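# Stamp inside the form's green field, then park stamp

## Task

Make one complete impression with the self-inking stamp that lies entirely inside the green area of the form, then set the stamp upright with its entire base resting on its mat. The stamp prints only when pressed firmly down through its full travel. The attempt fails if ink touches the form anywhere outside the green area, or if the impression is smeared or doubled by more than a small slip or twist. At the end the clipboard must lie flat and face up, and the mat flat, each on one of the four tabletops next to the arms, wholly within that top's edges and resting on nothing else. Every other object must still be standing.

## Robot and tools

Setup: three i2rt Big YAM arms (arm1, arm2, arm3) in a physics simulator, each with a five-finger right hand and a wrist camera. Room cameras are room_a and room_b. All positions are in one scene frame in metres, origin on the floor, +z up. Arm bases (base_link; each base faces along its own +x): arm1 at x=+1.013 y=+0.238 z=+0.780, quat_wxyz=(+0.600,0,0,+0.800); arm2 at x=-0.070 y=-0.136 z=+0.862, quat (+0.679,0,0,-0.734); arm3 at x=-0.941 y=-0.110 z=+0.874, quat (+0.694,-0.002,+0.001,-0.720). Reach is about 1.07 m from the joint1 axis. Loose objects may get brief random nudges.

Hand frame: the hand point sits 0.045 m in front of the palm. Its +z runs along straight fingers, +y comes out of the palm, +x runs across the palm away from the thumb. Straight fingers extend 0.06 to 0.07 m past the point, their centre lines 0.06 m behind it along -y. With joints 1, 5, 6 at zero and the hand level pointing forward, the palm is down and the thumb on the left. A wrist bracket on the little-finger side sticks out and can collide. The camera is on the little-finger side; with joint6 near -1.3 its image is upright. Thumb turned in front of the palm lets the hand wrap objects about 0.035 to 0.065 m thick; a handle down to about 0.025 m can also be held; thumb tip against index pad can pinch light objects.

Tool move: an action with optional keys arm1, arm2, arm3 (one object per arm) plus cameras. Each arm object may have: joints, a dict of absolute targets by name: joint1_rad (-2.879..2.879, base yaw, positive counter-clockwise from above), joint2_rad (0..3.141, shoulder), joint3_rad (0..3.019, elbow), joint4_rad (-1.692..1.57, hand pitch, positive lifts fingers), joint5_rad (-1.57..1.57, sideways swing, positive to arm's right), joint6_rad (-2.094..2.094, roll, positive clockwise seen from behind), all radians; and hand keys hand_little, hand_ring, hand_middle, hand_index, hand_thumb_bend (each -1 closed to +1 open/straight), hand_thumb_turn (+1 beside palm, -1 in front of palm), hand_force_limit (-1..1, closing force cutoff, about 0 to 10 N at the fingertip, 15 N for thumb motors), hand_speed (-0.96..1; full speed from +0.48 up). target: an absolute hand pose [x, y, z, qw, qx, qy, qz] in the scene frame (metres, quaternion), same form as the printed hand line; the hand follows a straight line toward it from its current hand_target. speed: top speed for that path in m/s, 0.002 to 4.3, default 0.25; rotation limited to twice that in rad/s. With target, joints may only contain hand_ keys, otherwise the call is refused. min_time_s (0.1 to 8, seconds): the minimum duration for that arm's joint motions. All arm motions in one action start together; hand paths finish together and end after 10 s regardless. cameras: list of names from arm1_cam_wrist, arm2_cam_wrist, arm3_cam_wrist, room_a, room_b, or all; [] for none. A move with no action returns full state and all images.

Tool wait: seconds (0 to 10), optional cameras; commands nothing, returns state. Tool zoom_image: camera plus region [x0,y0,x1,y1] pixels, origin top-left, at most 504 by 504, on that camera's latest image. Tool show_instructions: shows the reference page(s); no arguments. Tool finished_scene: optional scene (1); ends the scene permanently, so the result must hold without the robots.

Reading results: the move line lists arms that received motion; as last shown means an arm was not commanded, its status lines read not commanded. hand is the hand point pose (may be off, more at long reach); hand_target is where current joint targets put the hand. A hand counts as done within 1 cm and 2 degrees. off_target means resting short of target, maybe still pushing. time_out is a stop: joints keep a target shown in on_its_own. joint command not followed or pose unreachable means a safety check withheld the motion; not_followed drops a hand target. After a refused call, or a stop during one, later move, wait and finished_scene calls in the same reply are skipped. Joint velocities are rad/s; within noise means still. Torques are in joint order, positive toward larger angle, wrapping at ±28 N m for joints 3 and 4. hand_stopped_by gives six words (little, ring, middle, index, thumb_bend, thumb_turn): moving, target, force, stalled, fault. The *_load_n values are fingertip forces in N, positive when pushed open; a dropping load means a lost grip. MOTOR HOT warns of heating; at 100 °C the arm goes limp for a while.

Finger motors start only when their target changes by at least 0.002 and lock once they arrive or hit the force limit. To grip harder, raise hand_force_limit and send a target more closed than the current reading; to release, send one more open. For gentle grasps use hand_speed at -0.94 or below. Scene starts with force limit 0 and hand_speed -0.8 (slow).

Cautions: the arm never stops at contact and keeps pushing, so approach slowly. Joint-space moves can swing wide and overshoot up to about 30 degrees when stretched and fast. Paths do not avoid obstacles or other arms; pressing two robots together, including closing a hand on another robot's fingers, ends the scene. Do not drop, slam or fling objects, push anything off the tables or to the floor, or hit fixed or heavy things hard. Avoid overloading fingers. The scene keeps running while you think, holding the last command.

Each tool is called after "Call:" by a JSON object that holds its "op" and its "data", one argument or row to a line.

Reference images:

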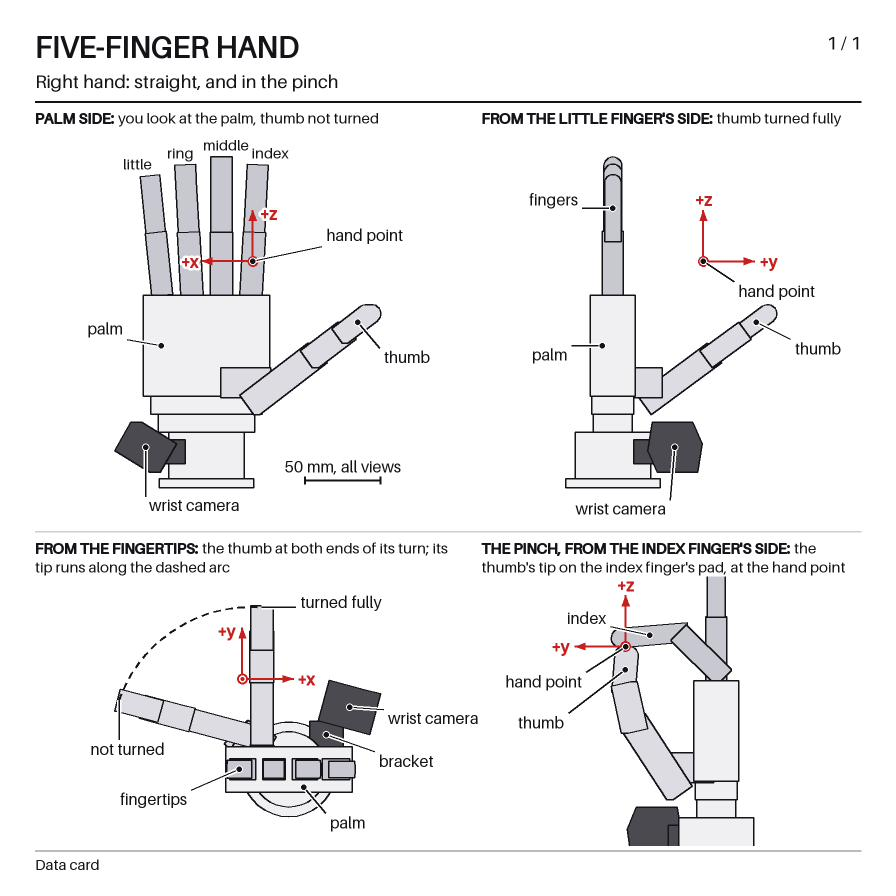

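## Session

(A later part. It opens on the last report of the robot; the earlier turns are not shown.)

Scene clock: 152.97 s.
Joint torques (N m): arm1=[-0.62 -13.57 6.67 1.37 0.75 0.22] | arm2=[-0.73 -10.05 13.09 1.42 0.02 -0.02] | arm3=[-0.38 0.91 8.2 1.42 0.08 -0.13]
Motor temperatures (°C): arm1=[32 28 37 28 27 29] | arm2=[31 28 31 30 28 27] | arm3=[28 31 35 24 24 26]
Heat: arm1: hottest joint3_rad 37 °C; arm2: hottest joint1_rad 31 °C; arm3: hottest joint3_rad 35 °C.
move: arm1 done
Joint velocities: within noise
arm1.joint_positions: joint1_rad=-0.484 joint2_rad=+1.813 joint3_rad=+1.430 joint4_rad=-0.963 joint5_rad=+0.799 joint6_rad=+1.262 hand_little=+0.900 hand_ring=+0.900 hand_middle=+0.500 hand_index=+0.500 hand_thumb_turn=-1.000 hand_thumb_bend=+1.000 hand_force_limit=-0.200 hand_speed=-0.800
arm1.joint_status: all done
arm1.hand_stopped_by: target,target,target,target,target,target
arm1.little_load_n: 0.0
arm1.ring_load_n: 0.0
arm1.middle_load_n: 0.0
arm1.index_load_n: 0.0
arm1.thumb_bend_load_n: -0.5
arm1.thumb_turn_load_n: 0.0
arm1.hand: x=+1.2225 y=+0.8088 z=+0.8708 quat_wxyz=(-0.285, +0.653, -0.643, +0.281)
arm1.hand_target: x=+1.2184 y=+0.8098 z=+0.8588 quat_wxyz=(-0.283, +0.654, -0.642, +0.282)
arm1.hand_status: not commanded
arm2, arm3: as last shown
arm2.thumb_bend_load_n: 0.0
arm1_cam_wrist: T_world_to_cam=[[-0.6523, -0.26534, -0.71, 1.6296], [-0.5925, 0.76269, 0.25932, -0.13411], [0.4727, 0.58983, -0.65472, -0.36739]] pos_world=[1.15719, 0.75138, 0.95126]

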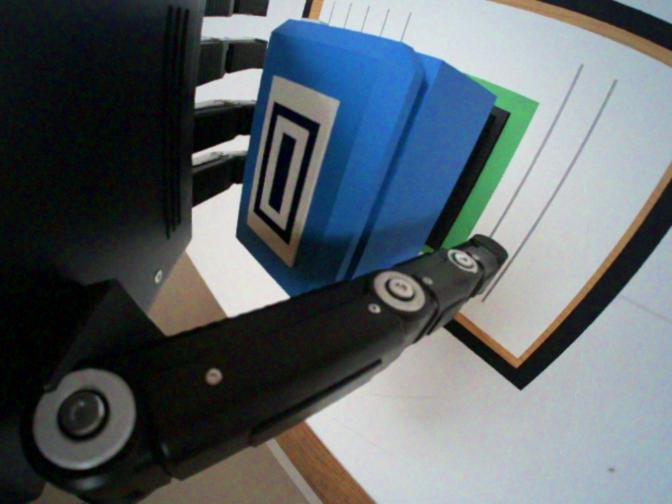

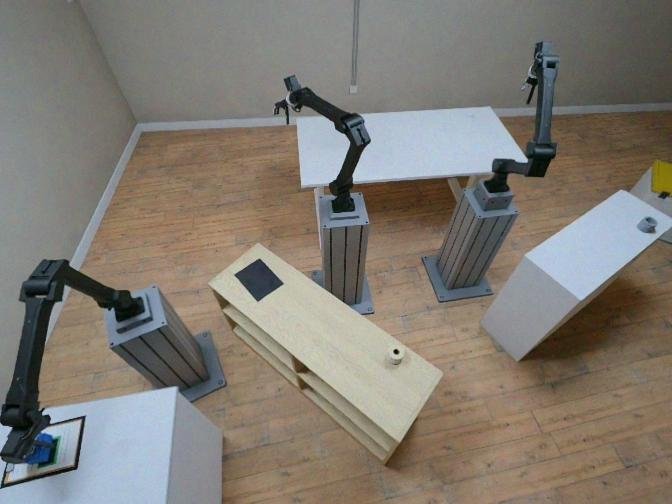

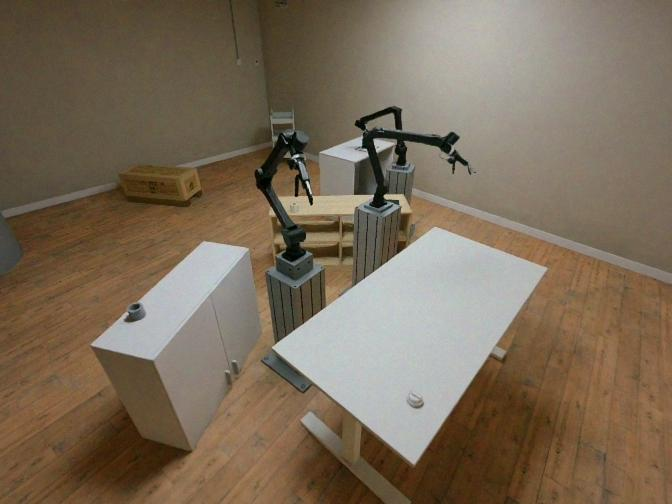

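Call:
{"op": "move", "data": {
  "arm1": {"target": [1.2195, 0.807, 1.02, -0.2832, 0.6545, -0.6420, 0.2822], "speed": 0.12},
  "cameras": ["arm1_cam_wrist", "room_a"]
}}

Call:
{"op": "zoom_image", "data": {
  "camera": "arm1_cam_wrist",
  "region": [340, 20, 640, 300]
}}

Call:
{"op": "zoom_image", "data": {
  "camera": "room_a",
  "region": [0, 400, 100, 504]
}}

Scene clock: 156.10 s.
Joint torques (N m): arm1=[-0.73 -15.33 11.88 0.21 0.73 0.15] | arm2=[-0.73 -10.05 13.12 1.35 0.02 -0.02] | arm3=[-0.38 0.85 8.2 1.4 0.07 -0.13]
Motor temperatures (°C): arm1=[32 28 37 28 27 29] | arm2=[31 28 31 30 28 27] | arm3=[28 31 35 24 24 26]
Heat: arm1: hottest joint3_rad 37 °C; arm2: hottest joint1_rad 31 °C; arm3: hottest joint3_rad 35 °C.
move: arm1 off_target
Joint velocities: within noise
arm1.joint_positions: joint1_rad=-0.484 joint2_rad=+1.740 joint3_rad=+1.663 joint4_rad=-1.330 joint5_rad=+0.799 joint6_rad=+1.262 hand_little=+0.900 hand_ring=+0.900 hand_middle=+0.500 hand_index=+0.500 hand_thumb_turn=-1.000 hand_thumb_bend=+1.000 hand_force_limit=-0.200 hand_speed=-0.800
arm1.joint_status: not commanded
arm1.hand_stopped_by: target,target,target,target,target,target
arm1.little_load_n: 0.0
arm1.ring_load_n: 0.0
arm1.middle_load_n: 0.0
arm1.index_load_n: 0.0
arm1.thumb_bend_load_n: 0.0
arm1.thumb_turn_load_n: 0.0
arm1.hand: x=+1.2196 y=+0.7943 z=+0.9908 quat_wxyz=(-0.262, +0.663, -0.636, +0.296)
arm1.hand_target: x=+1.2192 y=+0.8058 z=+1.0200 quat_wxyz=(-0.284, +0.654, -0.642, +0.282)
arm1.hand_status: off_target (0.032 m and 3.1 deg from the pose sent, 0.149 m and 0.4 deg at the start)
arm2, arm3: as last shown
arm1_cam_wrist: T_world_to_cam=[[-0.66073, -0.30706, -0.68494, 1.72761], [-0.58956, 0.77708, 0.22035, -0.13232], [0.4646, 0.54941, -0.69447, -0.19748]] pos_world=[1.15522, 0.7418, 1.07533]

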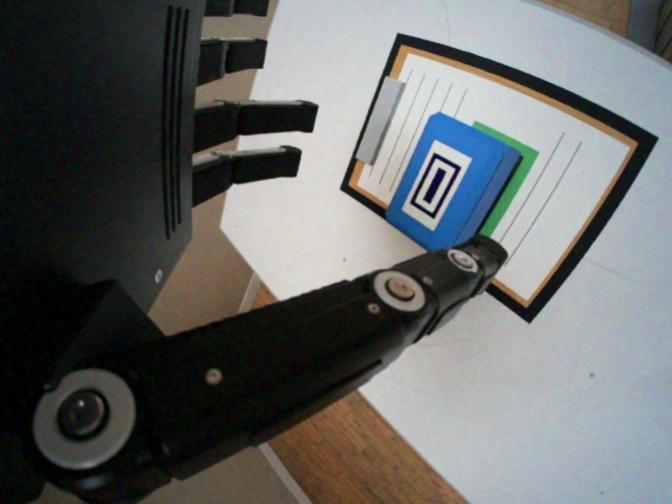

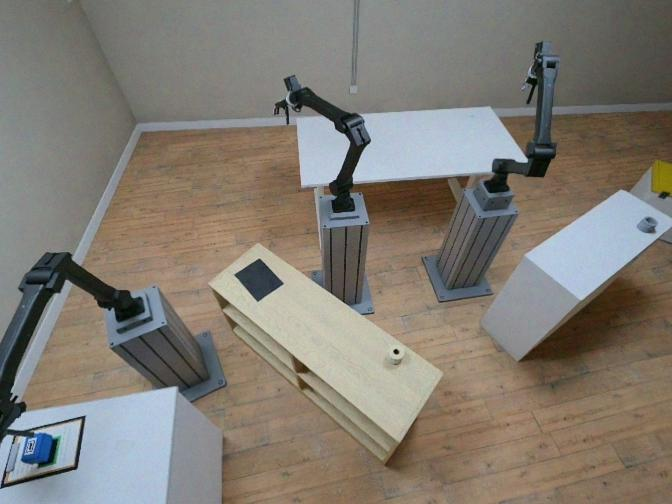

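Scaled by 1.680 from the camera's image (finer frame: 960x720).

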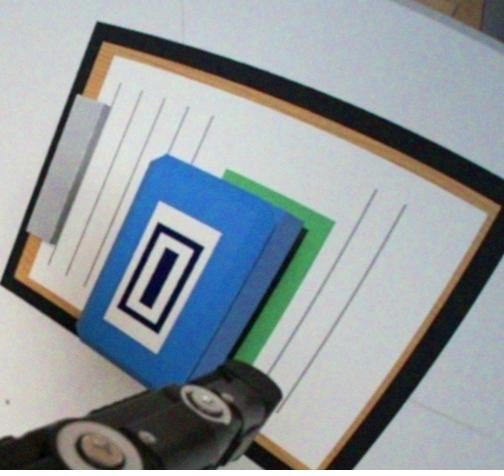

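Scaled by 4.846 from the camera's image (finer frame: 960x720).

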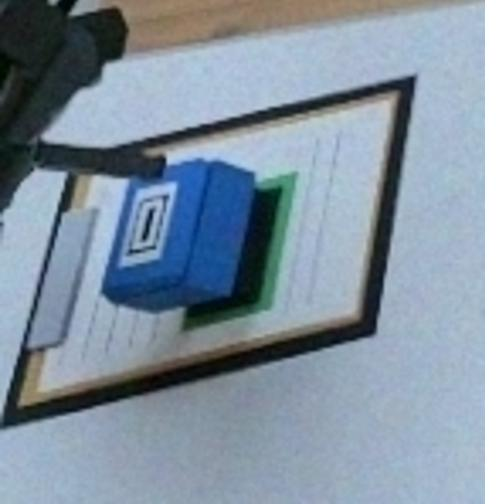

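Call:
{"op": "move", "data": {
  "arm1": {"target": [1.2276, 0.8235, 1.04, -0.4784, 0.6124, -0.4959, 0.3874], "speed": 0.2, "joints": {"hand_thumb_turn": 1, "hand_thumb_bend": 1, "hand_index": 1, "hand_middle": 1, "hand_ring": 1, "hand_little": 1, "hand_speed": 0.0}},
  "cameras": ["arm1_cam_wrist", "room_a", "room_b"]
}}

Call:
{"op": "zoom_image", "data": {
  "camera": "room_a",
  "region": [0, 370, 130, 504]
}}

Scene clock: 162.20 s.
Joint torques (N m): arm1=[-0.67 -14.33 7.45 2.3 0.56 0.03] | arm2=[-0.5 -9.99 13 1.35 0.03 0.01] | arm3=[-0.38 0.85 8.2 1.42 0.08 -0.13]
Motor temperatures (°C): arm1=[32 29 37 28 27 29] | arm2=[31 28 31 30 28 27] | arm3=[28 31 35 24 24 26]
Heat: arm1: hottest joint3_rad 37 °C; arm2: hottest joint1_rad 31 °C; arm3: hottest joint3_rad 35 °C.
move: arm1 done
Joint velocities: within noise
arm1.joint_positions: joint1_rad=-0.388 joint2_rad=+1.604 joint3_rad=+1.344 joint4_rad=-0.457 joint5_rad=+1.183 joint6_rad=+0.662 hand_little=+1.000 hand_ring=+1.000 hand_middle=+1.000 hand_index=+1.000 hand_thumb_turn=+1.000 hand_thumb_bend=+1.000 hand_force_limit=-0.200 hand_speed=+0.000
arm1.joint_status: all done
arm1.hand_stopped_by: target,target,target,target,target,target
arm1.little_load_n: 0.0
arm1.ring_load_n: 0.0
arm1.middle_load_n: 0.0
arm1.index_load_n: 0.0
arm1.thumb_bend_load_n: 0.0
arm1.thumb_turn_load_n: 0.0
arm1.hand: x=+1.2309 y=+0.8254 z=+1.0322 quat_wxyz=(-0.470, +0.615, -0.496, +0.393)
arm1.hand_target: x=+1.2277 y=+0.8234 z=+1.0399 quat_wxyz=(-0.478, +0.612, -0.496, +0.388)
arm1.hand_status: done (0.009 m and 1.2 deg from the pose sent, 0.058 m and 32.0 deg at the start)
arm2, arm3: as last shown
arm1_cam_wrist: T_world_to_cam=[[-0.18038, -0.31357, -0.93227, 1.44237], [-0.77503, 0.62892, -0.06158, 0.48268], [0.60564, 0.71143, -0.35647, -0.84734]] pos_world=[1.14745, 0.75154, 1.07236]

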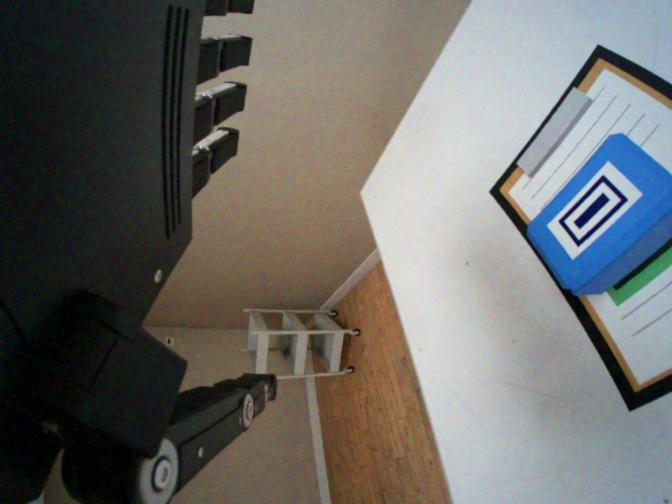

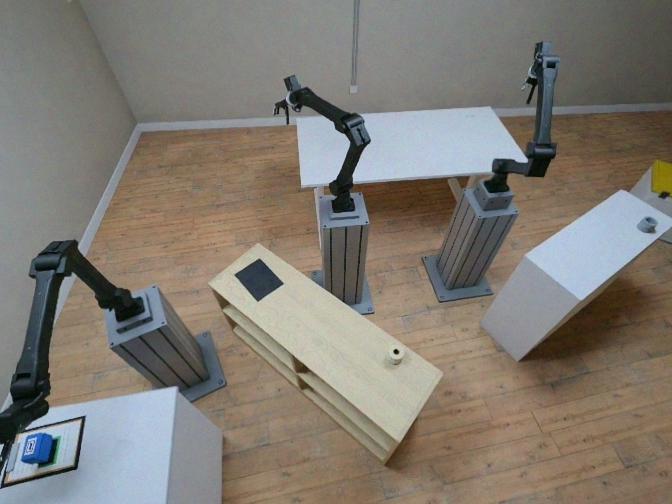

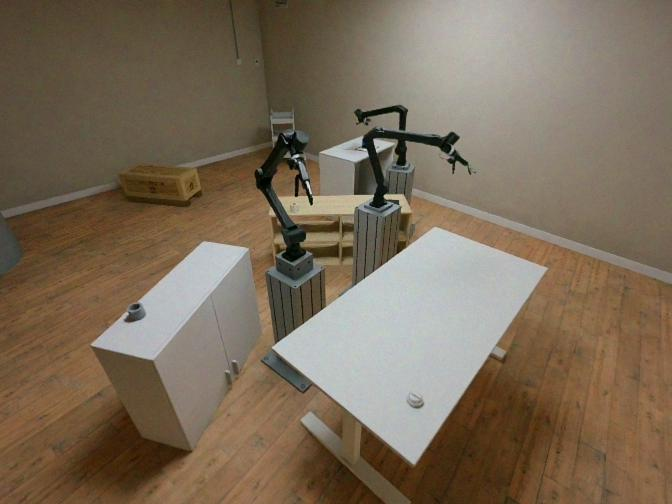

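Scaled by 3.761 from the camera's image (finer frame: 960x720).

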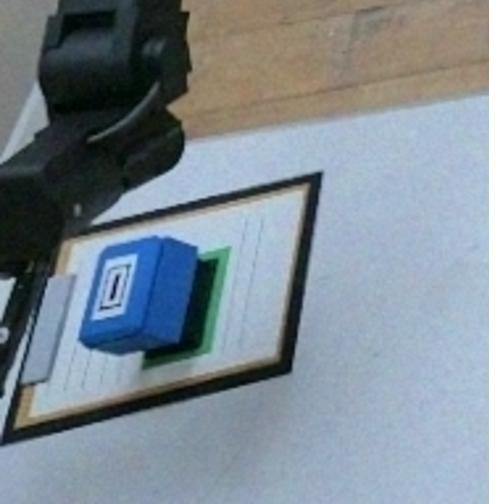

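Call:
{"op": "move", "data": {
  "arm1": {"target": [1.2246, 0.8220, 0.885, -0.4868, 0.6098, -0.4959, 0.3818], "speed": 0.12},
  "cameras": ["arm1_cam_wrist", "room_a", "room_b"]
}}

Call:
{"op": "zoom_image", "data": {
  "camera": "room_a",
  "region": [0, 370, 130, 504]
}}

Call:
{"op": "zoom_image", "data": {
  "camera": "room_b",
  "region": [340, 100, 430, 180]
}}

Scene clock: 164.80 s.
Joint torques (N m): arm1=[-0.5 -12.04 6.32 2.4 0.53 0.06] | arm2=[-0.38 -9.64 13.01 1.29 0.01 -0.04] | arm3=[-0.38 0.85 8.2 1.4 0.07 -0.13]
Motor temperatures (°C): arm1=[32 29 37 28 27 29] | arm2=[31 28 31 30 28 27] | arm3=[28 31 35 24 24 26]
Heat: arm1: hottest joint3_rad 37 °C; arm2: hottest joint1_rad 31 °C; arm3: hottest joint3_rad 35 °C.
move: arm1 off_target
Joint velocities: within noise
arm1.joint_positions: joint1_rad=-0.386 joint2_rad=+1.738 joint3_rad=+1.097 joint4_rad=-0.014 joint5_rad=+1.179 joint6_rad=+0.651 hand_little=+1.000 hand_ring=+1.000 hand_middle=+1.000 hand_index=+1.000 hand_thumb_turn=+1.000 hand_thumb_bend=+1.000 hand_force_limit=-0.200 hand_speed=+0.000
arm1.joint_status: not commanded
arm1.hand_stopped_by: target,target,target,target,target,target
arm1.little_load_n: 0.0
arm1.ring_load_n: 0.0
arm1.middle_load_n: 0.0
arm1.index_load_n: 0.0
arm1.thumb_bend_load_n: 0.0
arm1.thumb_turn_load_n: -0.5
arm1.hand: x=+1.2293 y=+0.8216 z=+0.8962 quat_wxyz=(-0.489, +0.603, -0.502, +0.380)
arm1.hand_target: x=+1.2246 y=+0.8218 z=+0.8850 quat_wxyz=(-0.486, +0.610, -0.496, +0.382)
arm1.hand_status: off_target (0.012 m and 1.1 deg from the pose sent, 0.147 m and 2.3 deg at the start)
arm2, arm3: as last shown
arm1_cam_wrist: T_world_to_cam=[[-0.17222, -0.26625, -0.9484, 1.27964], [-0.77914, 0.62591, -0.03423, 0.45848], [0.60273, 0.73304, -0.31523, -0.94315]] pos_world=[1.14606, 0.7451, 0.93199]

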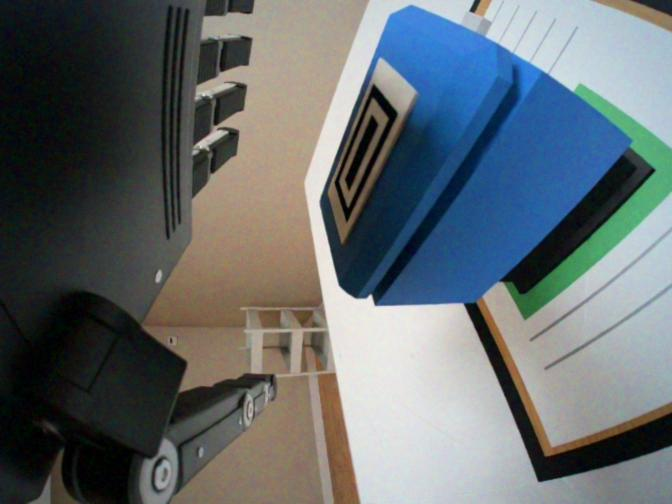

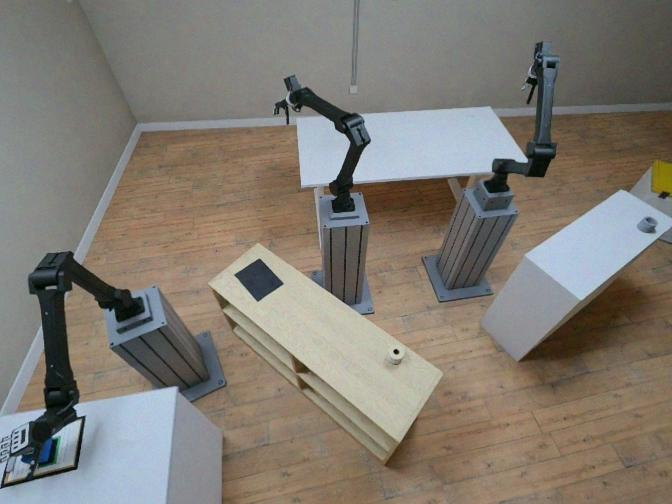

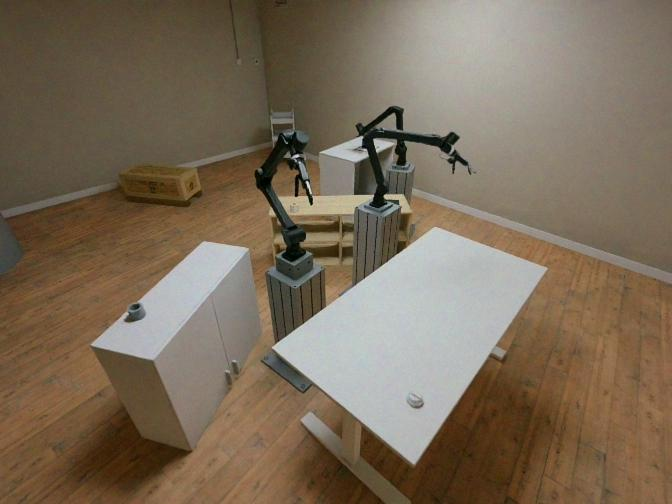

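Scaled by 3.761 from the camera's image (finer frame: 960x720).

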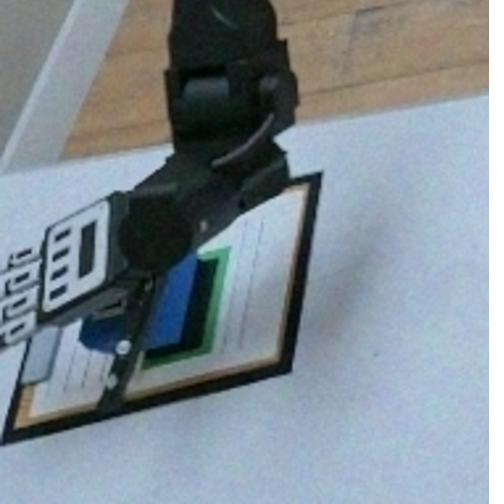

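Scaled by 5.600 from the camera's image (finer frame: 960x720).

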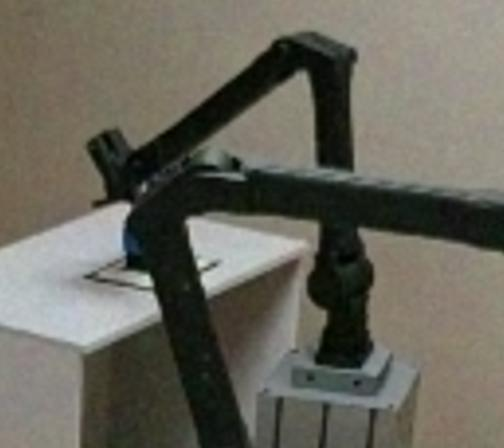

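Call:
{"op": "move", "data": {
  "arm1": {"target": [1.2229, 0.8239, 0.853, -0.4772, 0.6182, -0.4905, 0.3885], "speed": 0.05},
  "cameras": ["arm1_cam_wrist", "room_a"]
}}

Call:
{"op": "zoom_image", "data": {
  "camera": "room_a",
  "region": [0, 400, 100, 504]
}}

Scene clock: 166.47 s.
Joint torques (N m): arm1=[-0.44 -12.28 5.87 2.35 0.63 0.09] | arm2=[-0.44 -9.47 13 1.35 0.05 -0.04] | arm3=[-0.44 0.85 8.18 1.42 0.07 -0.13]
Motor temperatures (°C): arm1=[32 29 36 28 27 29] | arm2=[31 28 31 30 28 27] | arm3=[28 31 35 24 24 26]
Heat: arm1: hottest joint3_rad 36 °C; arm2: hottest joint1_rad 31 °C; arm3: hottest joint3_rad 35 °C.
move: arm1 off_target
Joint velocities: within noise
arm1.joint_positions: joint1_rad=-0.383 joint2_rad=+1.795 joint3_rad=+1.097 joint4_rad=+0.015 joint5_rad=+1.179 joint6_rad=+0.650 hand_little=+1.000 hand_ring=+1.000 hand_middle=+1.000 hand_index=+1.000 hand_thumb_turn=+1.000 hand_thumb_bend=+1.000 hand_force_limit=-0.200 hand_speed=+0.000
arm1.joint_status: not commanded
arm1.hand_stopped_by: target,target,target,target,target,target
arm1.little_load_n: 0.0
arm1.ring_load_n: 0.0
arm1.middle_load_n: 0.0
arm1.index_load_n: 0.0
arm1.thumb_bend_load_n: 0.0
arm1.thumb_turn_load_n: 0.0
arm1.hand: x=+1.2276 y=+0.8250 z=+0.8668 quat_wxyz=(-0.480, +0.612, -0.496, +0.386)
arm1.hand_target: x=+1.2229 y=+0.8236 z=+0.8531 quat_wxyz=(-0.477, +0.618, -0.490, +0.388)
arm1.hand_status: off_target (0.015 m and 1.1 deg from the pose sent, 0.044 m and 2.7 deg at the start)
arm2: as last shown
arm2.middle_load_n: -0.5
arm3.joint_positions: joint1_rad=-0.218 joint2_rad=+0.610 joint3_rad=+1.345 joint4_rad=-1.409 joint5_rad=+0.224 joint6_rad=-1.278 hand_little=+1.000 hand_ring=+1.000 hand_middle=+1.000 hand_index=+1.000 hand_thumb_turn=+1.000 hand_thumb_bend=+1.000 hand_force_limit=+0.000 hand_speed=-0.800
arm3.joint_status: not commanded
arm3.hand_stopped_by: target,target,target,target,target,target
arm3.little_load_n: 0.0
arm3.ring_load_n: 0.0
arm3.middle_load_n: 0.0
arm3.index_load_n: 0.0
arm3.thumb_bend_load_n: 0.0
arm3.thumb_turn_load_n: 0.0
arm3.hand: x=-1.0788 y=-0.2818 z=+1.3395 quat_wxyz=(+0.373, +0.397, -0.804, +0.240)
arm3.hand_target: x=-1.0787 y=-0.2814 z=+1.3485 quat_wxyz=(+0.379, +0.393, -0.800, +0.248)
arm3.hand_status: not commanded
arm1_cam_wrist: T_world_to_cam=[[-0.17368, -0.29411, -0.93986, 1.26976], [-0.78144, 0.62196, -0.05022, 0.47399], [0.59932, 0.72572, -0.33785, -0.92412]] pos_world=[1.14477, 0.7493, 0.90498]

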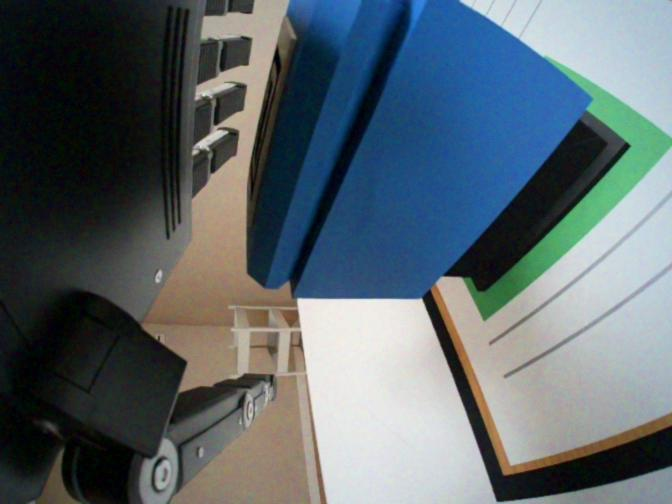

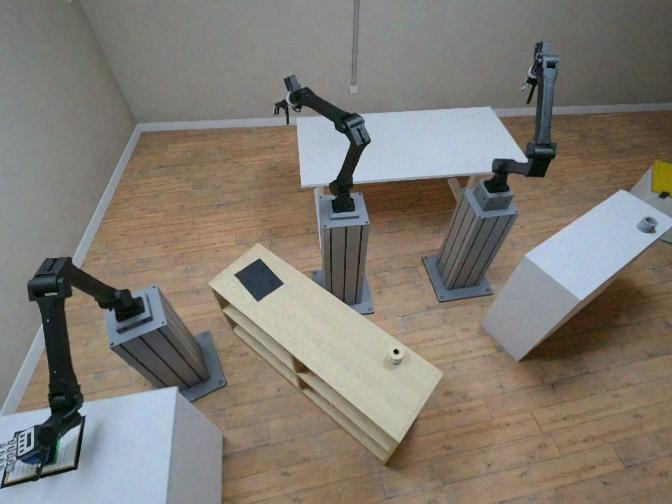

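Scaled by 4.846 from the camera's image (finer frame: 960x720).

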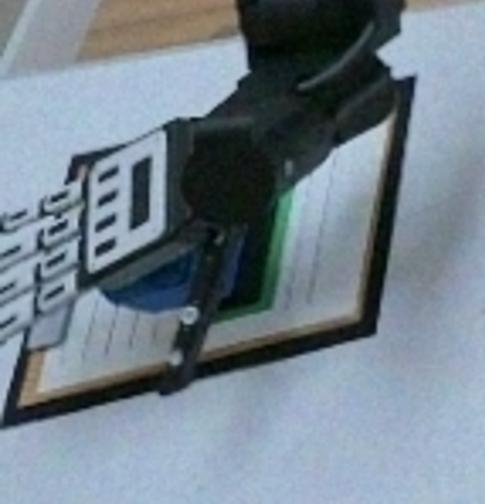

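Call:
{"op": "move", "data": {
  "arm1": {"target": [1.2229, 0.8225, 0.842, -0.4772, 0.6182, -0.4905, 0.3885], "speed": 0.03}
}}

Call:
{"op": "move", "data": {
  "arm1": {"target": [1.2229, 0.8225, 0.836, -0.4772, 0.6182, -0.4905, 0.3885], "speed": 0.03},
  "cameras": ["arm1_cam_wrist"]
}}

Scene clock: 167.77 s.
Joint torques (N m): arm1=[-0.44 -12.1 5.78 2.37 0.64 0.08] | arm2=[-0.62 -9.7 13.03 1.35 0.01 -0.01] | arm3=[-0.38 0.91 8.2 1.42 0.08 -0.13]
Motor temperatures (°C): arm1=[32 29 36 28 27 29] | arm2=[31 28 31 30 28 27] | arm3=[28 31 35 24 24 26]
Heat: arm1: hottest joint3_rad 36 °C; arm2: hottest joint1_rad 31 °C; arm3: hottest joint3_rad 35 °C.
move: arm1 off_target
Joint velocities: within noise
arm1.joint_positions: joint1_rad=-0.383 joint2_rad=+1.812 joint3_rad=+1.085 joint4_rad=+0.045 joint5_rad=+1.179 joint6_rad=+0.650 hand_little=+1.000 hand_ring=+1.000 hand_middle=+1.000 hand_index=+1.000 hand_thumb_turn=+1.000 hand_thumb_bend=+1.000 hand_force_limit=-0.200 hand_speed=+0.000
arm1.joint_status: not commanded
arm1.hand_stopped_by: target,target,target,target,target,target
arm1.little_load_n: 0.0
arm1.ring_load_n: 0.0
arm1.middle_load_n: 0.0
arm1.index_load_n: 0.0
arm1.thumb_bend_load_n: 0.0
arm1.thumb_turn_load_n: 0.0
arm1.hand: x=+1.2274 y=+0.8236 z=+0.8558 quat_wxyz=(-0.480, +0.612, -0.496, +0.386)
arm1.hand_target: x=+1.2229 y=+0.8223 z=+0.8424 quat_wxyz=(-0.477, +0.618, -0.490, +0.388)
arm1.hand_status: off_target (0.015 m and 1.1 deg from the pose sent, 0.025 m and 1.1 deg at the start)
arm2, arm3: as last shown
arm2.middle_load_n: 0.0
pictures: none

Scene clock: 168.73 s.
Joint torques (N m): arm1=[-0.5 -12.16 5.41 2.37 0.62 0.08] | arm2=[-0.38 -9.88 13.05 1.35 0 -0.04] | arm3=[-0.44 0.91 8.18 1.4 0.08 -0.13]
Motor temperatures (°C): arm1=[32 28 36 28 27 29] | arm2=[31 28 31 30 28 27] | arm3=[28 31 35 24 24 26]
Heat: arm1: hottest joint3_rad 36 °C; arm2: hottest joint1_rad 31 °C; arm3: hottest joint3_rad 35 °C.
move: arm1 off_target
Joint velocities: within noise
arm1.joint_positions: joint1_rad=-0.383 joint2_rad=+1.822 joint3_rad=+1.085 joint4_rad=+0.060 joint5_rad=+1.179 joint6_rad=+0.650 hand_little=+1.000 hand_ring=+1.000 hand_middle=+1.000 hand_index=+1.000 hand_thumb_turn=+1.000 hand_thumb_bend=+1.000 hand_force_limit=-0.200 hand_speed=+0.000
arm1.joint_status: not commanded
arm1.hand_stopped_by: target,target,target,target,target,target
arm1.little_load_n: -0.5
arm1.ring_load_n: 0.0
arm1.middle_load_n: 0.0
arm1.index_load_n: 0.0
arm1.thumb_bend_load_n: 0.0
arm1.thumb_turn_load_n: 0.0
arm1.hand: x=+1.2276 y=+0.8253 z=+0.8521 quat_wxyz=(-0.482, +0.610, -0.497, +0.385)
arm1.hand_target: x=+1.2229 y=+0.8223 z=+0.8364 quat_wxyz=(-0.477, +0.618, -0.490, +0.388)
arm1.hand_status: off_target (0.017 m and 1.4 deg from the pose sent, 0.020 m and 1.1 deg at the start)
arm2, arm3: as last shown
arm2.ring_load_n: -0.5
arm1_cam_wrist: T_world_to_cam=[[-0.17319, -0.28946, -0.94139, 1.25289], [-0.78145, 0.62215, -0.04754, 0.47065], [0.59945, 0.72742, -0.33395, -0.93419]] pos_world=[1.14477, 0.7494, 0.88987]

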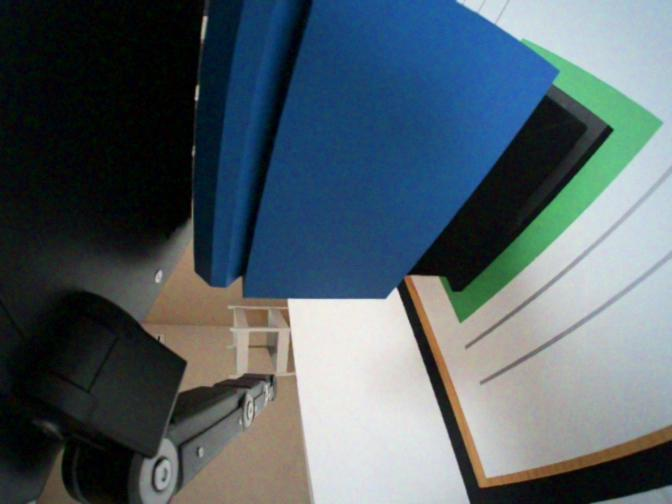

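Call:
{"op": "move", "data": {
  "arm1": {"target": [1.2229, 0.8215, 0.824, -0.4772, 0.6182, -0.4905, 0.3885], "speed": 0.03},
  "cameras": ["arm1_cam_wrist"]
}}

Scene clock: 170.23 s.
Joint torques (N m): arm1=[-0.67 -11.52 5.08 2.1 0.45 0.08] | arm2=[-0.5 -9.76 13.08 1.36 0.02 -0.02] | arm3=[-0.44 0.91 8.18 1.42 0.08 -0.13]
Motor temperatures (°C): arm1=[32 28 36 28 27 29] | arm2=[31 28 32 30 28 27] | arm3=[28 31 35 24 24 26]
Heat: arm1: hottest joint3_rad 36 °C; arm2: hottest joint3_rad 32 °C; arm3: hottest joint3_rad 35 °C.
move: arm1 off_target
Joint velocities: within noise
arm1.joint_positions: joint1_rad=-0.383 joint2_rad=+1.830 joint3_rad=+1.078 joint4_rad=+0.097 joint5_rad=+1.183 joint6_rad=+0.650 hand_little=+1.000 hand_ring=+1.000 hand_middle=+1.000 hand_index=+1.000 hand_thumb_turn=+1.000 hand_thumb_bend=+1.000 hand_force_limit=-0.200 hand_speed=+0.000
arm1.joint_status: not commanded
arm1.hand_stopped_by: target,target,target,target,target,target
arm1.little_load_n: 0.0
arm1.ring_load_n: 0.0
arm1.middle_load_n: -0.5
arm1.index_load_n: 0.0
arm1.thumb_bend_load_n: 0.0
arm1.thumb_turn_load_n: -0.5
arm1.hand: x=+1.2283 y=+0.8270 z=+0.8499 quat_wxyz=(-0.489, +0.603, -0.501, +0.382)
arm1.hand_target: x=+1.2229 y=+0.8207 z=+0.8246 quat_wxyz=(-0.477, +0.618, -0.490, +0.388)
arm1.hand_status: off_target (0.027 m and 2.6 deg from the pose sent, 0.029 m and 1.4 deg at the start)
arm2.joint_positions: joint1_rad=+0.509 joint2_rad=+1.210 joint3_rad=+1.151 joint4_rad=-0.490 joint5_rad=-0.083 joint6_rad=-0.083 hand_little=+0.900 hand_ring=+0.900 hand_middle=+0.550 hand_index=+0.550 hand_thumb_turn=-1.000 hand_thumb_bend=+1.000 hand_force_limit=-0.200 hand_speed=-0.500
arm2.joint_status: not commanded
arm2.hand_stopped_by: target,target,target,target,target,target
arm2.little_load_n: 0.0
arm2.ring_load_n: -0.5
arm2.middle_load_n: 0.0
arm2.index_load_n: 0.0
arm2.thumb_bend_load_n: 0.0
arm2.thumb_turn_load_n: 0.0
arm2.hand: x=+0.1871 y=-0.5973 z=+1.1568 quat_wxyz=(-0.121, +0.241, -0.838, +0.475)
arm2.hand_target: x=+0.1858 y=-0.6050 z=+1.1887 quat_wxyz=(-0.124, +0.231, -0.828, +0.496)
arm2.hand_status: not commanded
arm3: as last shown
arm1_cam_wrist: T_world_to_cam=[[-0.16985, -0.2687, -0.94813, 1.23592], [-0.77937, 0.62544, -0.03763, 0.45631], [0.60311, 0.73255, -0.31565, -0.96088]] pos_world=[1.14506, 0.7506, 0.88569]

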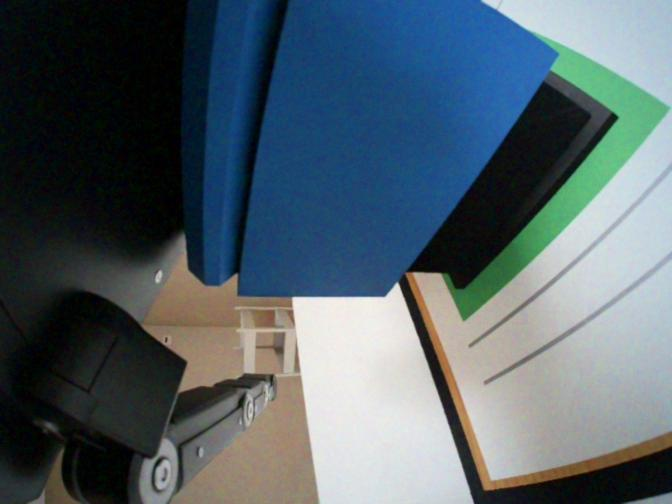

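Call:
{"op": "move", "data": {
  "arm1": {"target": [1.2229, 0.8225, 0.90, -0.4772, 0.6182, -0.4905, 0.3885], "speed": 0.06},
  "cameras": ["arm1_cam_wrist", "room_a"]
}}

Call:
{"op": "move", "data": {
  "arm1": {"target": [1.2160, 0.8657, 0.885, -0.4916, 0.5947, -0.5170, 0.3705], "speed": 0.08},
  "cameras": ["arm1_cam_wrist", "room_a"]
}}

Call:
{"op": "zoom_image", "data": {
  "camera": "room_a",
  "region": [0, 400, 100, 504]
}}

Scene clock: 176.30 s.
Joint torques (N m): arm1=[-0.5 -14.39 9.8 0.99 0.58 0.1] | arm2=[-0.38 -9.82 13.08 1.39 0.02 0] | arm3=[-0.38 0.85 8.2 1.42 0.07 -0.13]
Motor temperatures (°C): arm1=[32 28 36 28 27 29] | arm2=[31 28 32 30 28 27] | arm3=[28 31 35 24 24 26]
Heat: arm1: hottest joint3_rad 36 °C; arm2: hottest joint3_rad 32 °C; arm3: hottest joint3_rad 35 °C.
move: arm1 off_target
Joint velocities: within noise
arm1.joint_positions: joint1_rad=-0.383 joint2_rad=+1.748 joint3_rad=+1.078 joint4_rad=-0.069 joint5_rad=+1.181 joint6_rad=+0.646 hand_little=+1.000 hand_ring=+1.000 hand_middle=+1.000 hand_index=+1.000 hand_thumb_turn=+1.000 hand_thumb_bend=+1.000 hand_force_limit=-0.200 hand_speed=+0.000
arm1.joint_status: not commanded
arm1.hand_stopped_by: target,target,target,target,target,target
arm1.little_load_n: 0.0
arm1.ring_load_n: 0.0
arm1.middle_load_n: 0.0
arm1.index_load_n: 0.0
arm1.thumb_bend_load_n: -0.5
arm1.thumb_turn_load_n: -0.5
arm1.hand: x=+1.2259 y=+0.8056 z=+0.8740 quat_wxyz=(-0.461, +0.626, -0.486, +0.400)
arm1.hand_target: x=+1.2227 y=+0.8215 z=+0.9002 quat_wxyz=(-0.477, +0.618, -0.490, +0.388)
arm1.hand_status: off_target (0.031 m and 2.5 deg from the pose sent, 0.051 m and 2.6 deg at the start)
arm2, arm3: as last shown
arm2.ring_load_n: 0.0
arm1_cam_wrist: T_world_to_cam=[[-0.17722, -0.34969, -0.91995, 1.30228], [-0.78132, 0.61838, -0.08454, 0.51779], [0.59844, 0.70379, -0.38281, -0.84857]] pos_world=[1.14317, 0.73243, 0.91696]

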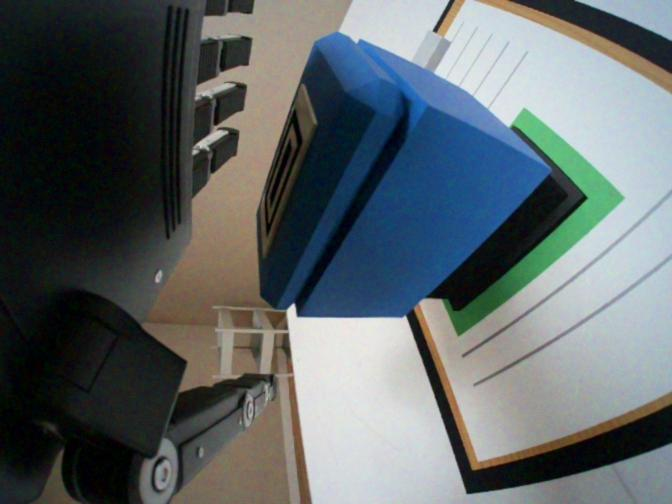

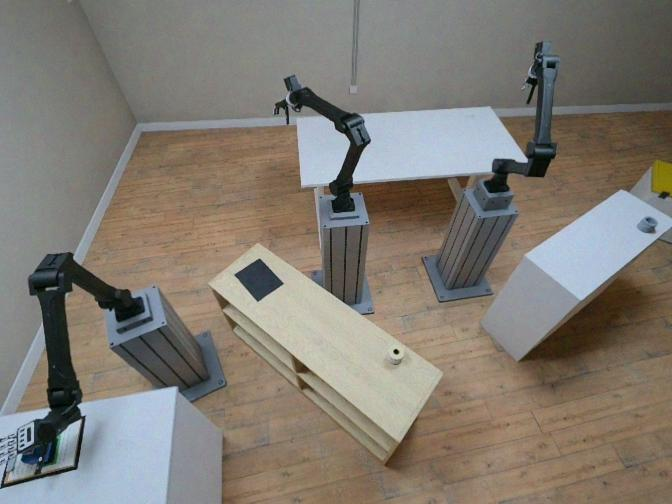

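Scene clock: 177.77 s.
Joint torques (N m): arm1=[-0.56 -13.16 10.4 1.05 0.75 0.24] | arm2=[-0.5 -9.88 13.08 1.39 0.03 -0.01] | arm3=[-0.38 0.85 8.2 1.4 0.08 -0.13]
Motor temperatures (°C): arm1=[32 28 36 28 27 29] | arm2=[31 28 32 30 28 27] | arm3=[28 31 35 24 24 26]
Heat: arm1: hottest joint3_rad 36 °C; arm2: hottest joint3_rad 32 °C; arm3: hottest joint3_rad 35 °C.
move: arm1 off_target
Joint velocities: within noise
arm1.joint_positions: joint1_rad=-0.361 joint2_rad=+1.826 joint3_rad=+1.186 joint4_rad=-0.110 joint5_rad=+1.199 joint6_rad=+0.758 hand_little=+1.000 hand_ring=+1.000 hand_middle=+1.000 hand_index=+1.000 hand_thumb_turn=+1.000 hand_thumb_bend=+1.000 hand_force_limit=-0.200 hand_speed=+0.000
arm1.joint_status: not commanded
arm1.hand_stopped_by: target,target,target,target,target,target
arm1.little_load_n: 0.0
arm1.ring_load_n: 0.0
arm1.middle_load_n: 0.0
arm1.index_load_n: 0.0
arm1.thumb_bend_load_n: 0.0
arm1.thumb_turn_load_n: -0.5
arm1.hand: x=+1.2179 y=+0.8477 z=+0.8756 quat_wxyz=(-0.483, +0.601, -0.512, +0.378)
arm1.hand_target: x=+1.2157 y=+0.8648 z=+0.8852 quat_wxyz=(-0.492, +0.595, -0.517, +0.370)
arm1.hand_status: off_target (0.020 m and 1.5 deg from the pose sent, 0.062 m and 7.0 deg at the start)
arm2, arm3: as last shown
arm2.middle_load_n: -0.5
arm3.little_load_n: -0.5
arm1_cam_wrist: T_world_to_cam=[[-0.19297, -0.25796, -0.94669, 1.28186], [-0.76947, 0.63845, -0.01712, 0.39519], [0.60883, 0.72514, -0.3217, -0.95703]] pos_world=[1.13412, 0.77234, 0.91242]

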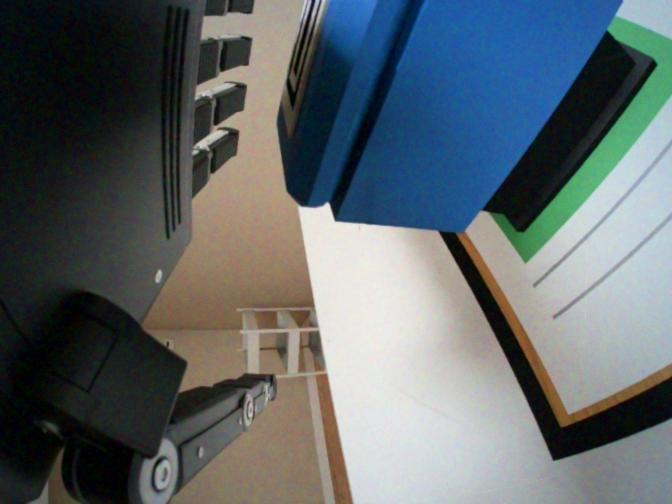

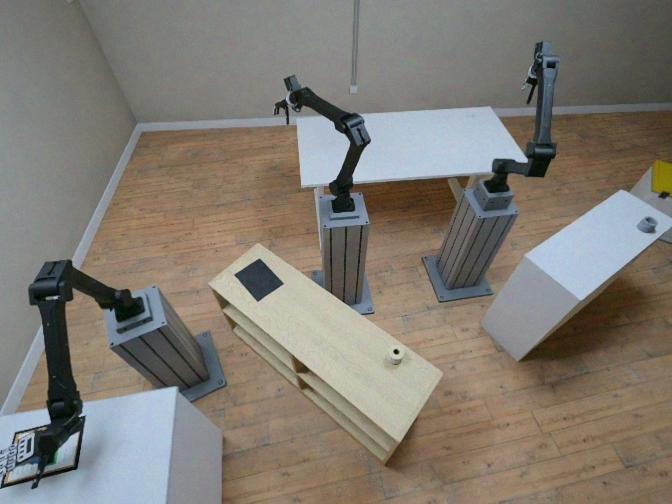

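Scaled by 4.846 from the camera's image (finer frame: 960x720).

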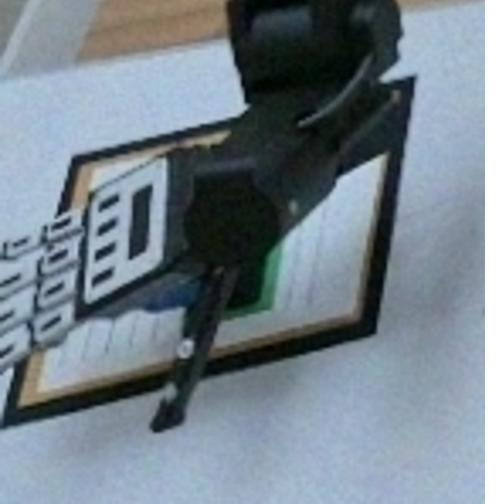

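Call:
{"op": "move", "data": {
  "arm1": {"target": [1.2155, 0.8660, 0.862, -0.4916, 0.5947, -0.5170, 0.3705], "speed": 0.06}
}}

Call:
{"op": "move", "data": {
  "arm1": {"target": [1.2155, 0.8660, 0.855, -0.4916, 0.5947, -0.5170, 0.3705], "speed": 0.03},
  "cameras": ["arm1_cam_wrist"]
}}

Scene clock: 179.23 s.
Joint torques (N m): arm1=[-0.5 -13.16 9.09 2.19 0.75 0.22] | arm2=[-0.44 -9.93 13.12 1.32 0.03 -0.01] | arm3=[-0.38 0.91 8.2 1.42 0.08 -0.12]
Motor temperatures (°C): arm1=[32 28 36 28 27 29] | arm2=[31 28 32 30 28 27] | arm3=[28 31 35 24 24 26]
Heat: arm1: hottest joint3_rad 36 °C; arm2: hottest joint3_rad 32 °C; arm3: hottest joint3_rad 35 °C.
move: arm1 off_target
Joint velocities: within noise
arm1.joint_positions: joint1_rad=-0.361 joint2_rad=+1.862 joint3_rad=+1.186 joint4_rad=-0.092 joint5_rad=+1.199 joint6_rad=+0.764 hand_little=+1.000 hand_ring=+1.000 hand_middle=+1.000 hand_index=+1.000 hand_thumb_turn=+1.000 hand_thumb_bend=+1.000 hand_force_limit=-0.200 hand_speed=+0.000
arm1.joint_status: not commanded
arm1.hand_stopped_by: target,target,target,target,target,target
arm1.little_load_n: 0.0
arm1.ring_load_n: 0.0
arm1.middle_load_n: 0.0
arm1.index_load_n: 0.0
arm1.thumb_bend_load_n: 0.0
arm1.thumb_turn_load_n: 0.0
arm1.hand: x=+1.2180 y=+0.8493 z=+0.8568 quat_wxyz=(-0.479, +0.604, -0.511, +0.380)
arm1.hand_target: x=+1.2152 y=+0.8653 z=+0.8622 quat_wxyz=(-0.492, +0.595, -0.517, +0.370)
arm1.hand_status: off_target (0.018 m and 2.2 deg from the pose sent, 0.023 m and 1.5 deg at the start)
arm2, arm3: as last shown
arm2.middle_load_n: 0.0
arm3.little_load_n: 0.0
pictures: none

Scene clock: 180.23 s.
Joint torques (N m): arm1=[-0.56 -13.04 8.75 2.19 0.75 0.21] | arm2=[-0.62 -9.52 13.15 1.4 0.02 -0.04] | arm3=[-0.38 0.85 8.18 1.42 0.08 -0.13]
Motor temperatures (°C): arm1=[32 28 36 28 27 29] | arm2=[31 28 32 30 28 27] | arm3=[28 31 35 24 24 26]
Heat: arm1: hottest joint3_rad 36 °C; arm2: hottest joint3_rad 32 °C; arm3: hottest joint3_rad 35 °C.
move: arm1 off_target
Joint velocities: within noise
arm1.joint_positions: joint1_rad=-0.361 joint2_rad=+1.871 joint3_rad=+1.186 joint4_rad=-0.075 joint5_rad=+1.200 joint6_rad=+0.765 hand_little=+1.000 hand_ring=+1.000 hand_middle=+1.000 hand_index=+1.000 hand_thumb_turn=+1.000 hand_thumb_bend=+1.000 hand_force_limit=-0.200 hand_speed=+0.000
arm1.joint_status: not commanded
arm1.hand_stopped_by: target,target,target,target,target,target
arm1.little_load_n: 0.0
arm1.ring_load_n: 0.0
arm1.middle_load_n: 0.0
arm1.index_load_n: 0.0
arm1.thumb_bend_load_n: 0.0
arm1.thumb_turn_load_n: -0.5
arm1.hand: x=+1.2182 y=+0.8514 z=+0.8535 quat_wxyz=(-0.481, +0.602, -0.513, +0.379)
arm1.hand_target: x=+1.2152 y=+0.8654 z=+0.8551 quat_wxyz=(-0.492, +0.595, -0.517, +0.370)
arm1.hand_status: off_target (0.015 m and 1.8 deg from the pose sent, 0.017 m and 2.2 deg at the start)
arm2, arm3: as last shown
arm1_cam_wrist: T_world_to_cam=[[-0.19478, -0.26108, -0.94546, 1.2657], [-0.76797, 0.64022, -0.01857, 0.39064], [0.61015, 0.72247, -0.32521, -0.96334]] pos_world=[1.13432, 0.77634, 0.89063]

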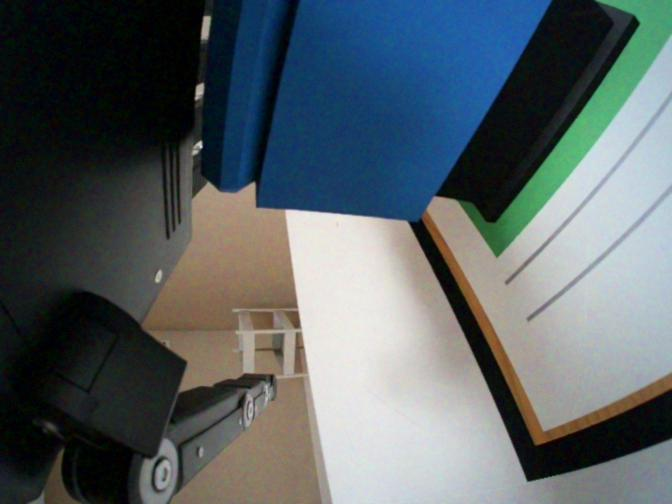

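Call:
{"op": "move", "data": {
  "arm1": {"target": [1.2155, 0.8820, 0.880, -0.4916, 0.5947, -0.5170, 0.3705], "speed": 0.06}
}}

Call:
{"op": "move", "data": {
  "arm1": {"target": [1.2155, 0.8760, 0.860, -0.4916, 0.5947, -0.5170, 0.3705], "speed": 0.04},
  "cameras": ["arm1_cam_wrist"]
}}

Scene clock: 181.77 s.
Joint torques (N m): arm1=[-0.5 -13.92 10.47 0.96 0.76 0.22] | arm2=[-0.56 -9.76 13.18 1.31 0.02 -0.03] | arm3=[-0.38 0.85 8.18 1.42 0.07 -0.13]
Motor temperatures (°C): arm1=[32 29 36 28 27 29] | arm2=[31 28 32 30 28 27] | arm3=[28 31 35 24 24 26]
Heat: arm1: hottest joint3_rad 36 °C; arm2: hottest joint3_rad 32 °C; arm3: hottest joint3_rad 35 °C.
move: arm1 off_target
Joint velocities: within noise
arm1.joint_positions: joint1_rad=-0.360 joint2_rad=+1.871 joint3_rad=+1.237 joint4_rad=-0.124 joint5_rad=+1.201 joint6_rad=+0.765 hand_little=+1.000 hand_ring=+1.000 hand_middle=+1.000 hand_index=+1.000 hand_thumb_turn=+1.000 hand_thumb_bend=+1.000 hand_force_limit=-0.200 hand_speed=+0.000
arm1.joint_status: not commanded
arm1.hand_stopped_by: target,target,target,target,target,target
arm1.little_load_n: 0.0
arm1.ring_load_n: 0.0
arm1.middle_load_n: 0.0
arm1.index_load_n: -0.5
arm1.thumb_bend_load_n: 0.0
arm1.thumb_turn_load_n: 0.0
arm1.hand: x=+1.2186 y=+0.8636 z=+0.8692 quat_wxyz=(-0.482, +0.601, -0.513, +0.378)
arm1.hand_target: x=+1.2151 y=+0.8811 z=+0.8802 quat_wxyz=(-0.492, +0.595, -0.517, +0.370)
arm1.hand_status: off_target (0.022 m and 1.7 deg from the pose sent, 0.041 m and 1.8 deg at the start)
arm2: as last shown
arm3.joint_positions: joint1_rad=-0.218 joint2_rad=+0.610 joint3_rad=+1.345 joint4_rad=-1.409 joint5_rad=+0.224 joint6_rad=-1.278 hand_little=+1.000 hand_ring=+1.000 hand_middle=+1.000 hand_index=+1.000 hand_thumb_turn=+1.000 hand_thumb_bend=+1.000 hand_force_limit=+0.000 hand_speed=-0.800
arm3.joint_status: not commanded
arm3.hand_stopped_by: target,target,target,target,target,target
arm3.little_load_n: 0.0
arm3.ring_load_n: 0.0
arm3.middle_load_n: 0.0
arm3.index_load_n: 0.0
arm3.thumb_bend_load_n: 0.0
arm3.thumb_turn_load_n: 0.0
arm3.hand: x=-1.0788 y=-0.2818 z=+1.3395 quat_wxyz=(+0.373, +0.397, -0.804, +0.240)
arm3.hand_target: x=-1.0787 y=-0.2814 z=+1.3485 quat_wxyz=(+0.379, +0.393, -0.800, +0.248)
arm3.hand_status: not commanded
pictures: none

Scene clock: 182.87 s.
Joint torques (N m): arm1=[-0.62 -13.39 8.01 2.26 0.73 0.22] | arm2=[-0.44 -9.88 13.11 1.4 0.03 -0.03] | arm3=[-0.38 0.91 8.18 1.42 0.07 -0.13]
Motor temperatures (°C): arm1=[32 29 36 27 27 29] | arm2=[31 28 32 30 28 27] | arm3=[28 31 36 24 24 26]
Heat: arm1: hottest joint3_rad 36 °C; arm2: hottest joint3_rad 32 °C; arm3: hottest joint3_rad 36 °C.
move: arm1 off_target
Joint velocities: within noise
arm1.joint_positions: joint1_rad=-0.360 joint2_rad=+1.884 joint3_rad=+1.237 joint4_rad=-0.102 joint5_rad=+1.201 joint6_rad=+0.767 hand_little=+1.000 hand_ring=+1.000 hand_middle=+1.000 hand_index=+1.000 hand_thumb_turn=+1.000 hand_thumb_bend=+1.000 hand_force_limit=-0.200 hand_speed=+0.000
arm1.joint_status: not commanded
arm1.hand_stopped_by: target,target,target,target,target,target
arm1.little_load_n: 0.0
arm1.ring_load_n: 0.0
arm1.middle_load_n: 0.0
arm1.index_load_n: 0.0
arm1.thumb_bend_load_n: 0.0
arm1.thumb_turn_load_n: 0.0
arm1.hand: x=+1.2188 y=+0.8665 z=+0.8641 quat_wxyz=(-0.485, +0.598, -0.515, +0.376)
arm1.hand_target: x=+1.2153 y=+0.8757 z=+0.8602 quat_wxyz=(-0.492, +0.595, -0.517, +0.370)
arm1.hand_status: off_target (0.011 m and 1.1 deg from the pose sent, 0.016 m and 1.6 deg at the start)
arm2, arm3: as last shown
arm1_cam_wrist: T_world_to_cam=[[-0.19369, -0.24925, -0.94887, 1.27123], [-0.76786, 0.64051, -0.01151, 0.37508], [0.61063, 0.72637, -0.31545, -0.98355]] pos_world=[1.13482, 0.79104, 0.90029]

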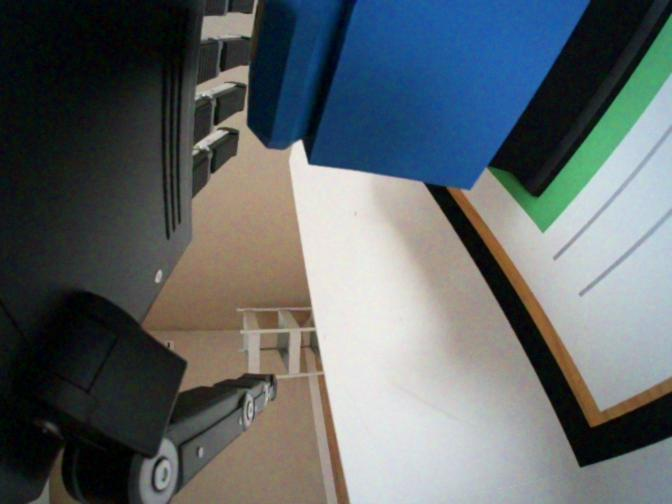

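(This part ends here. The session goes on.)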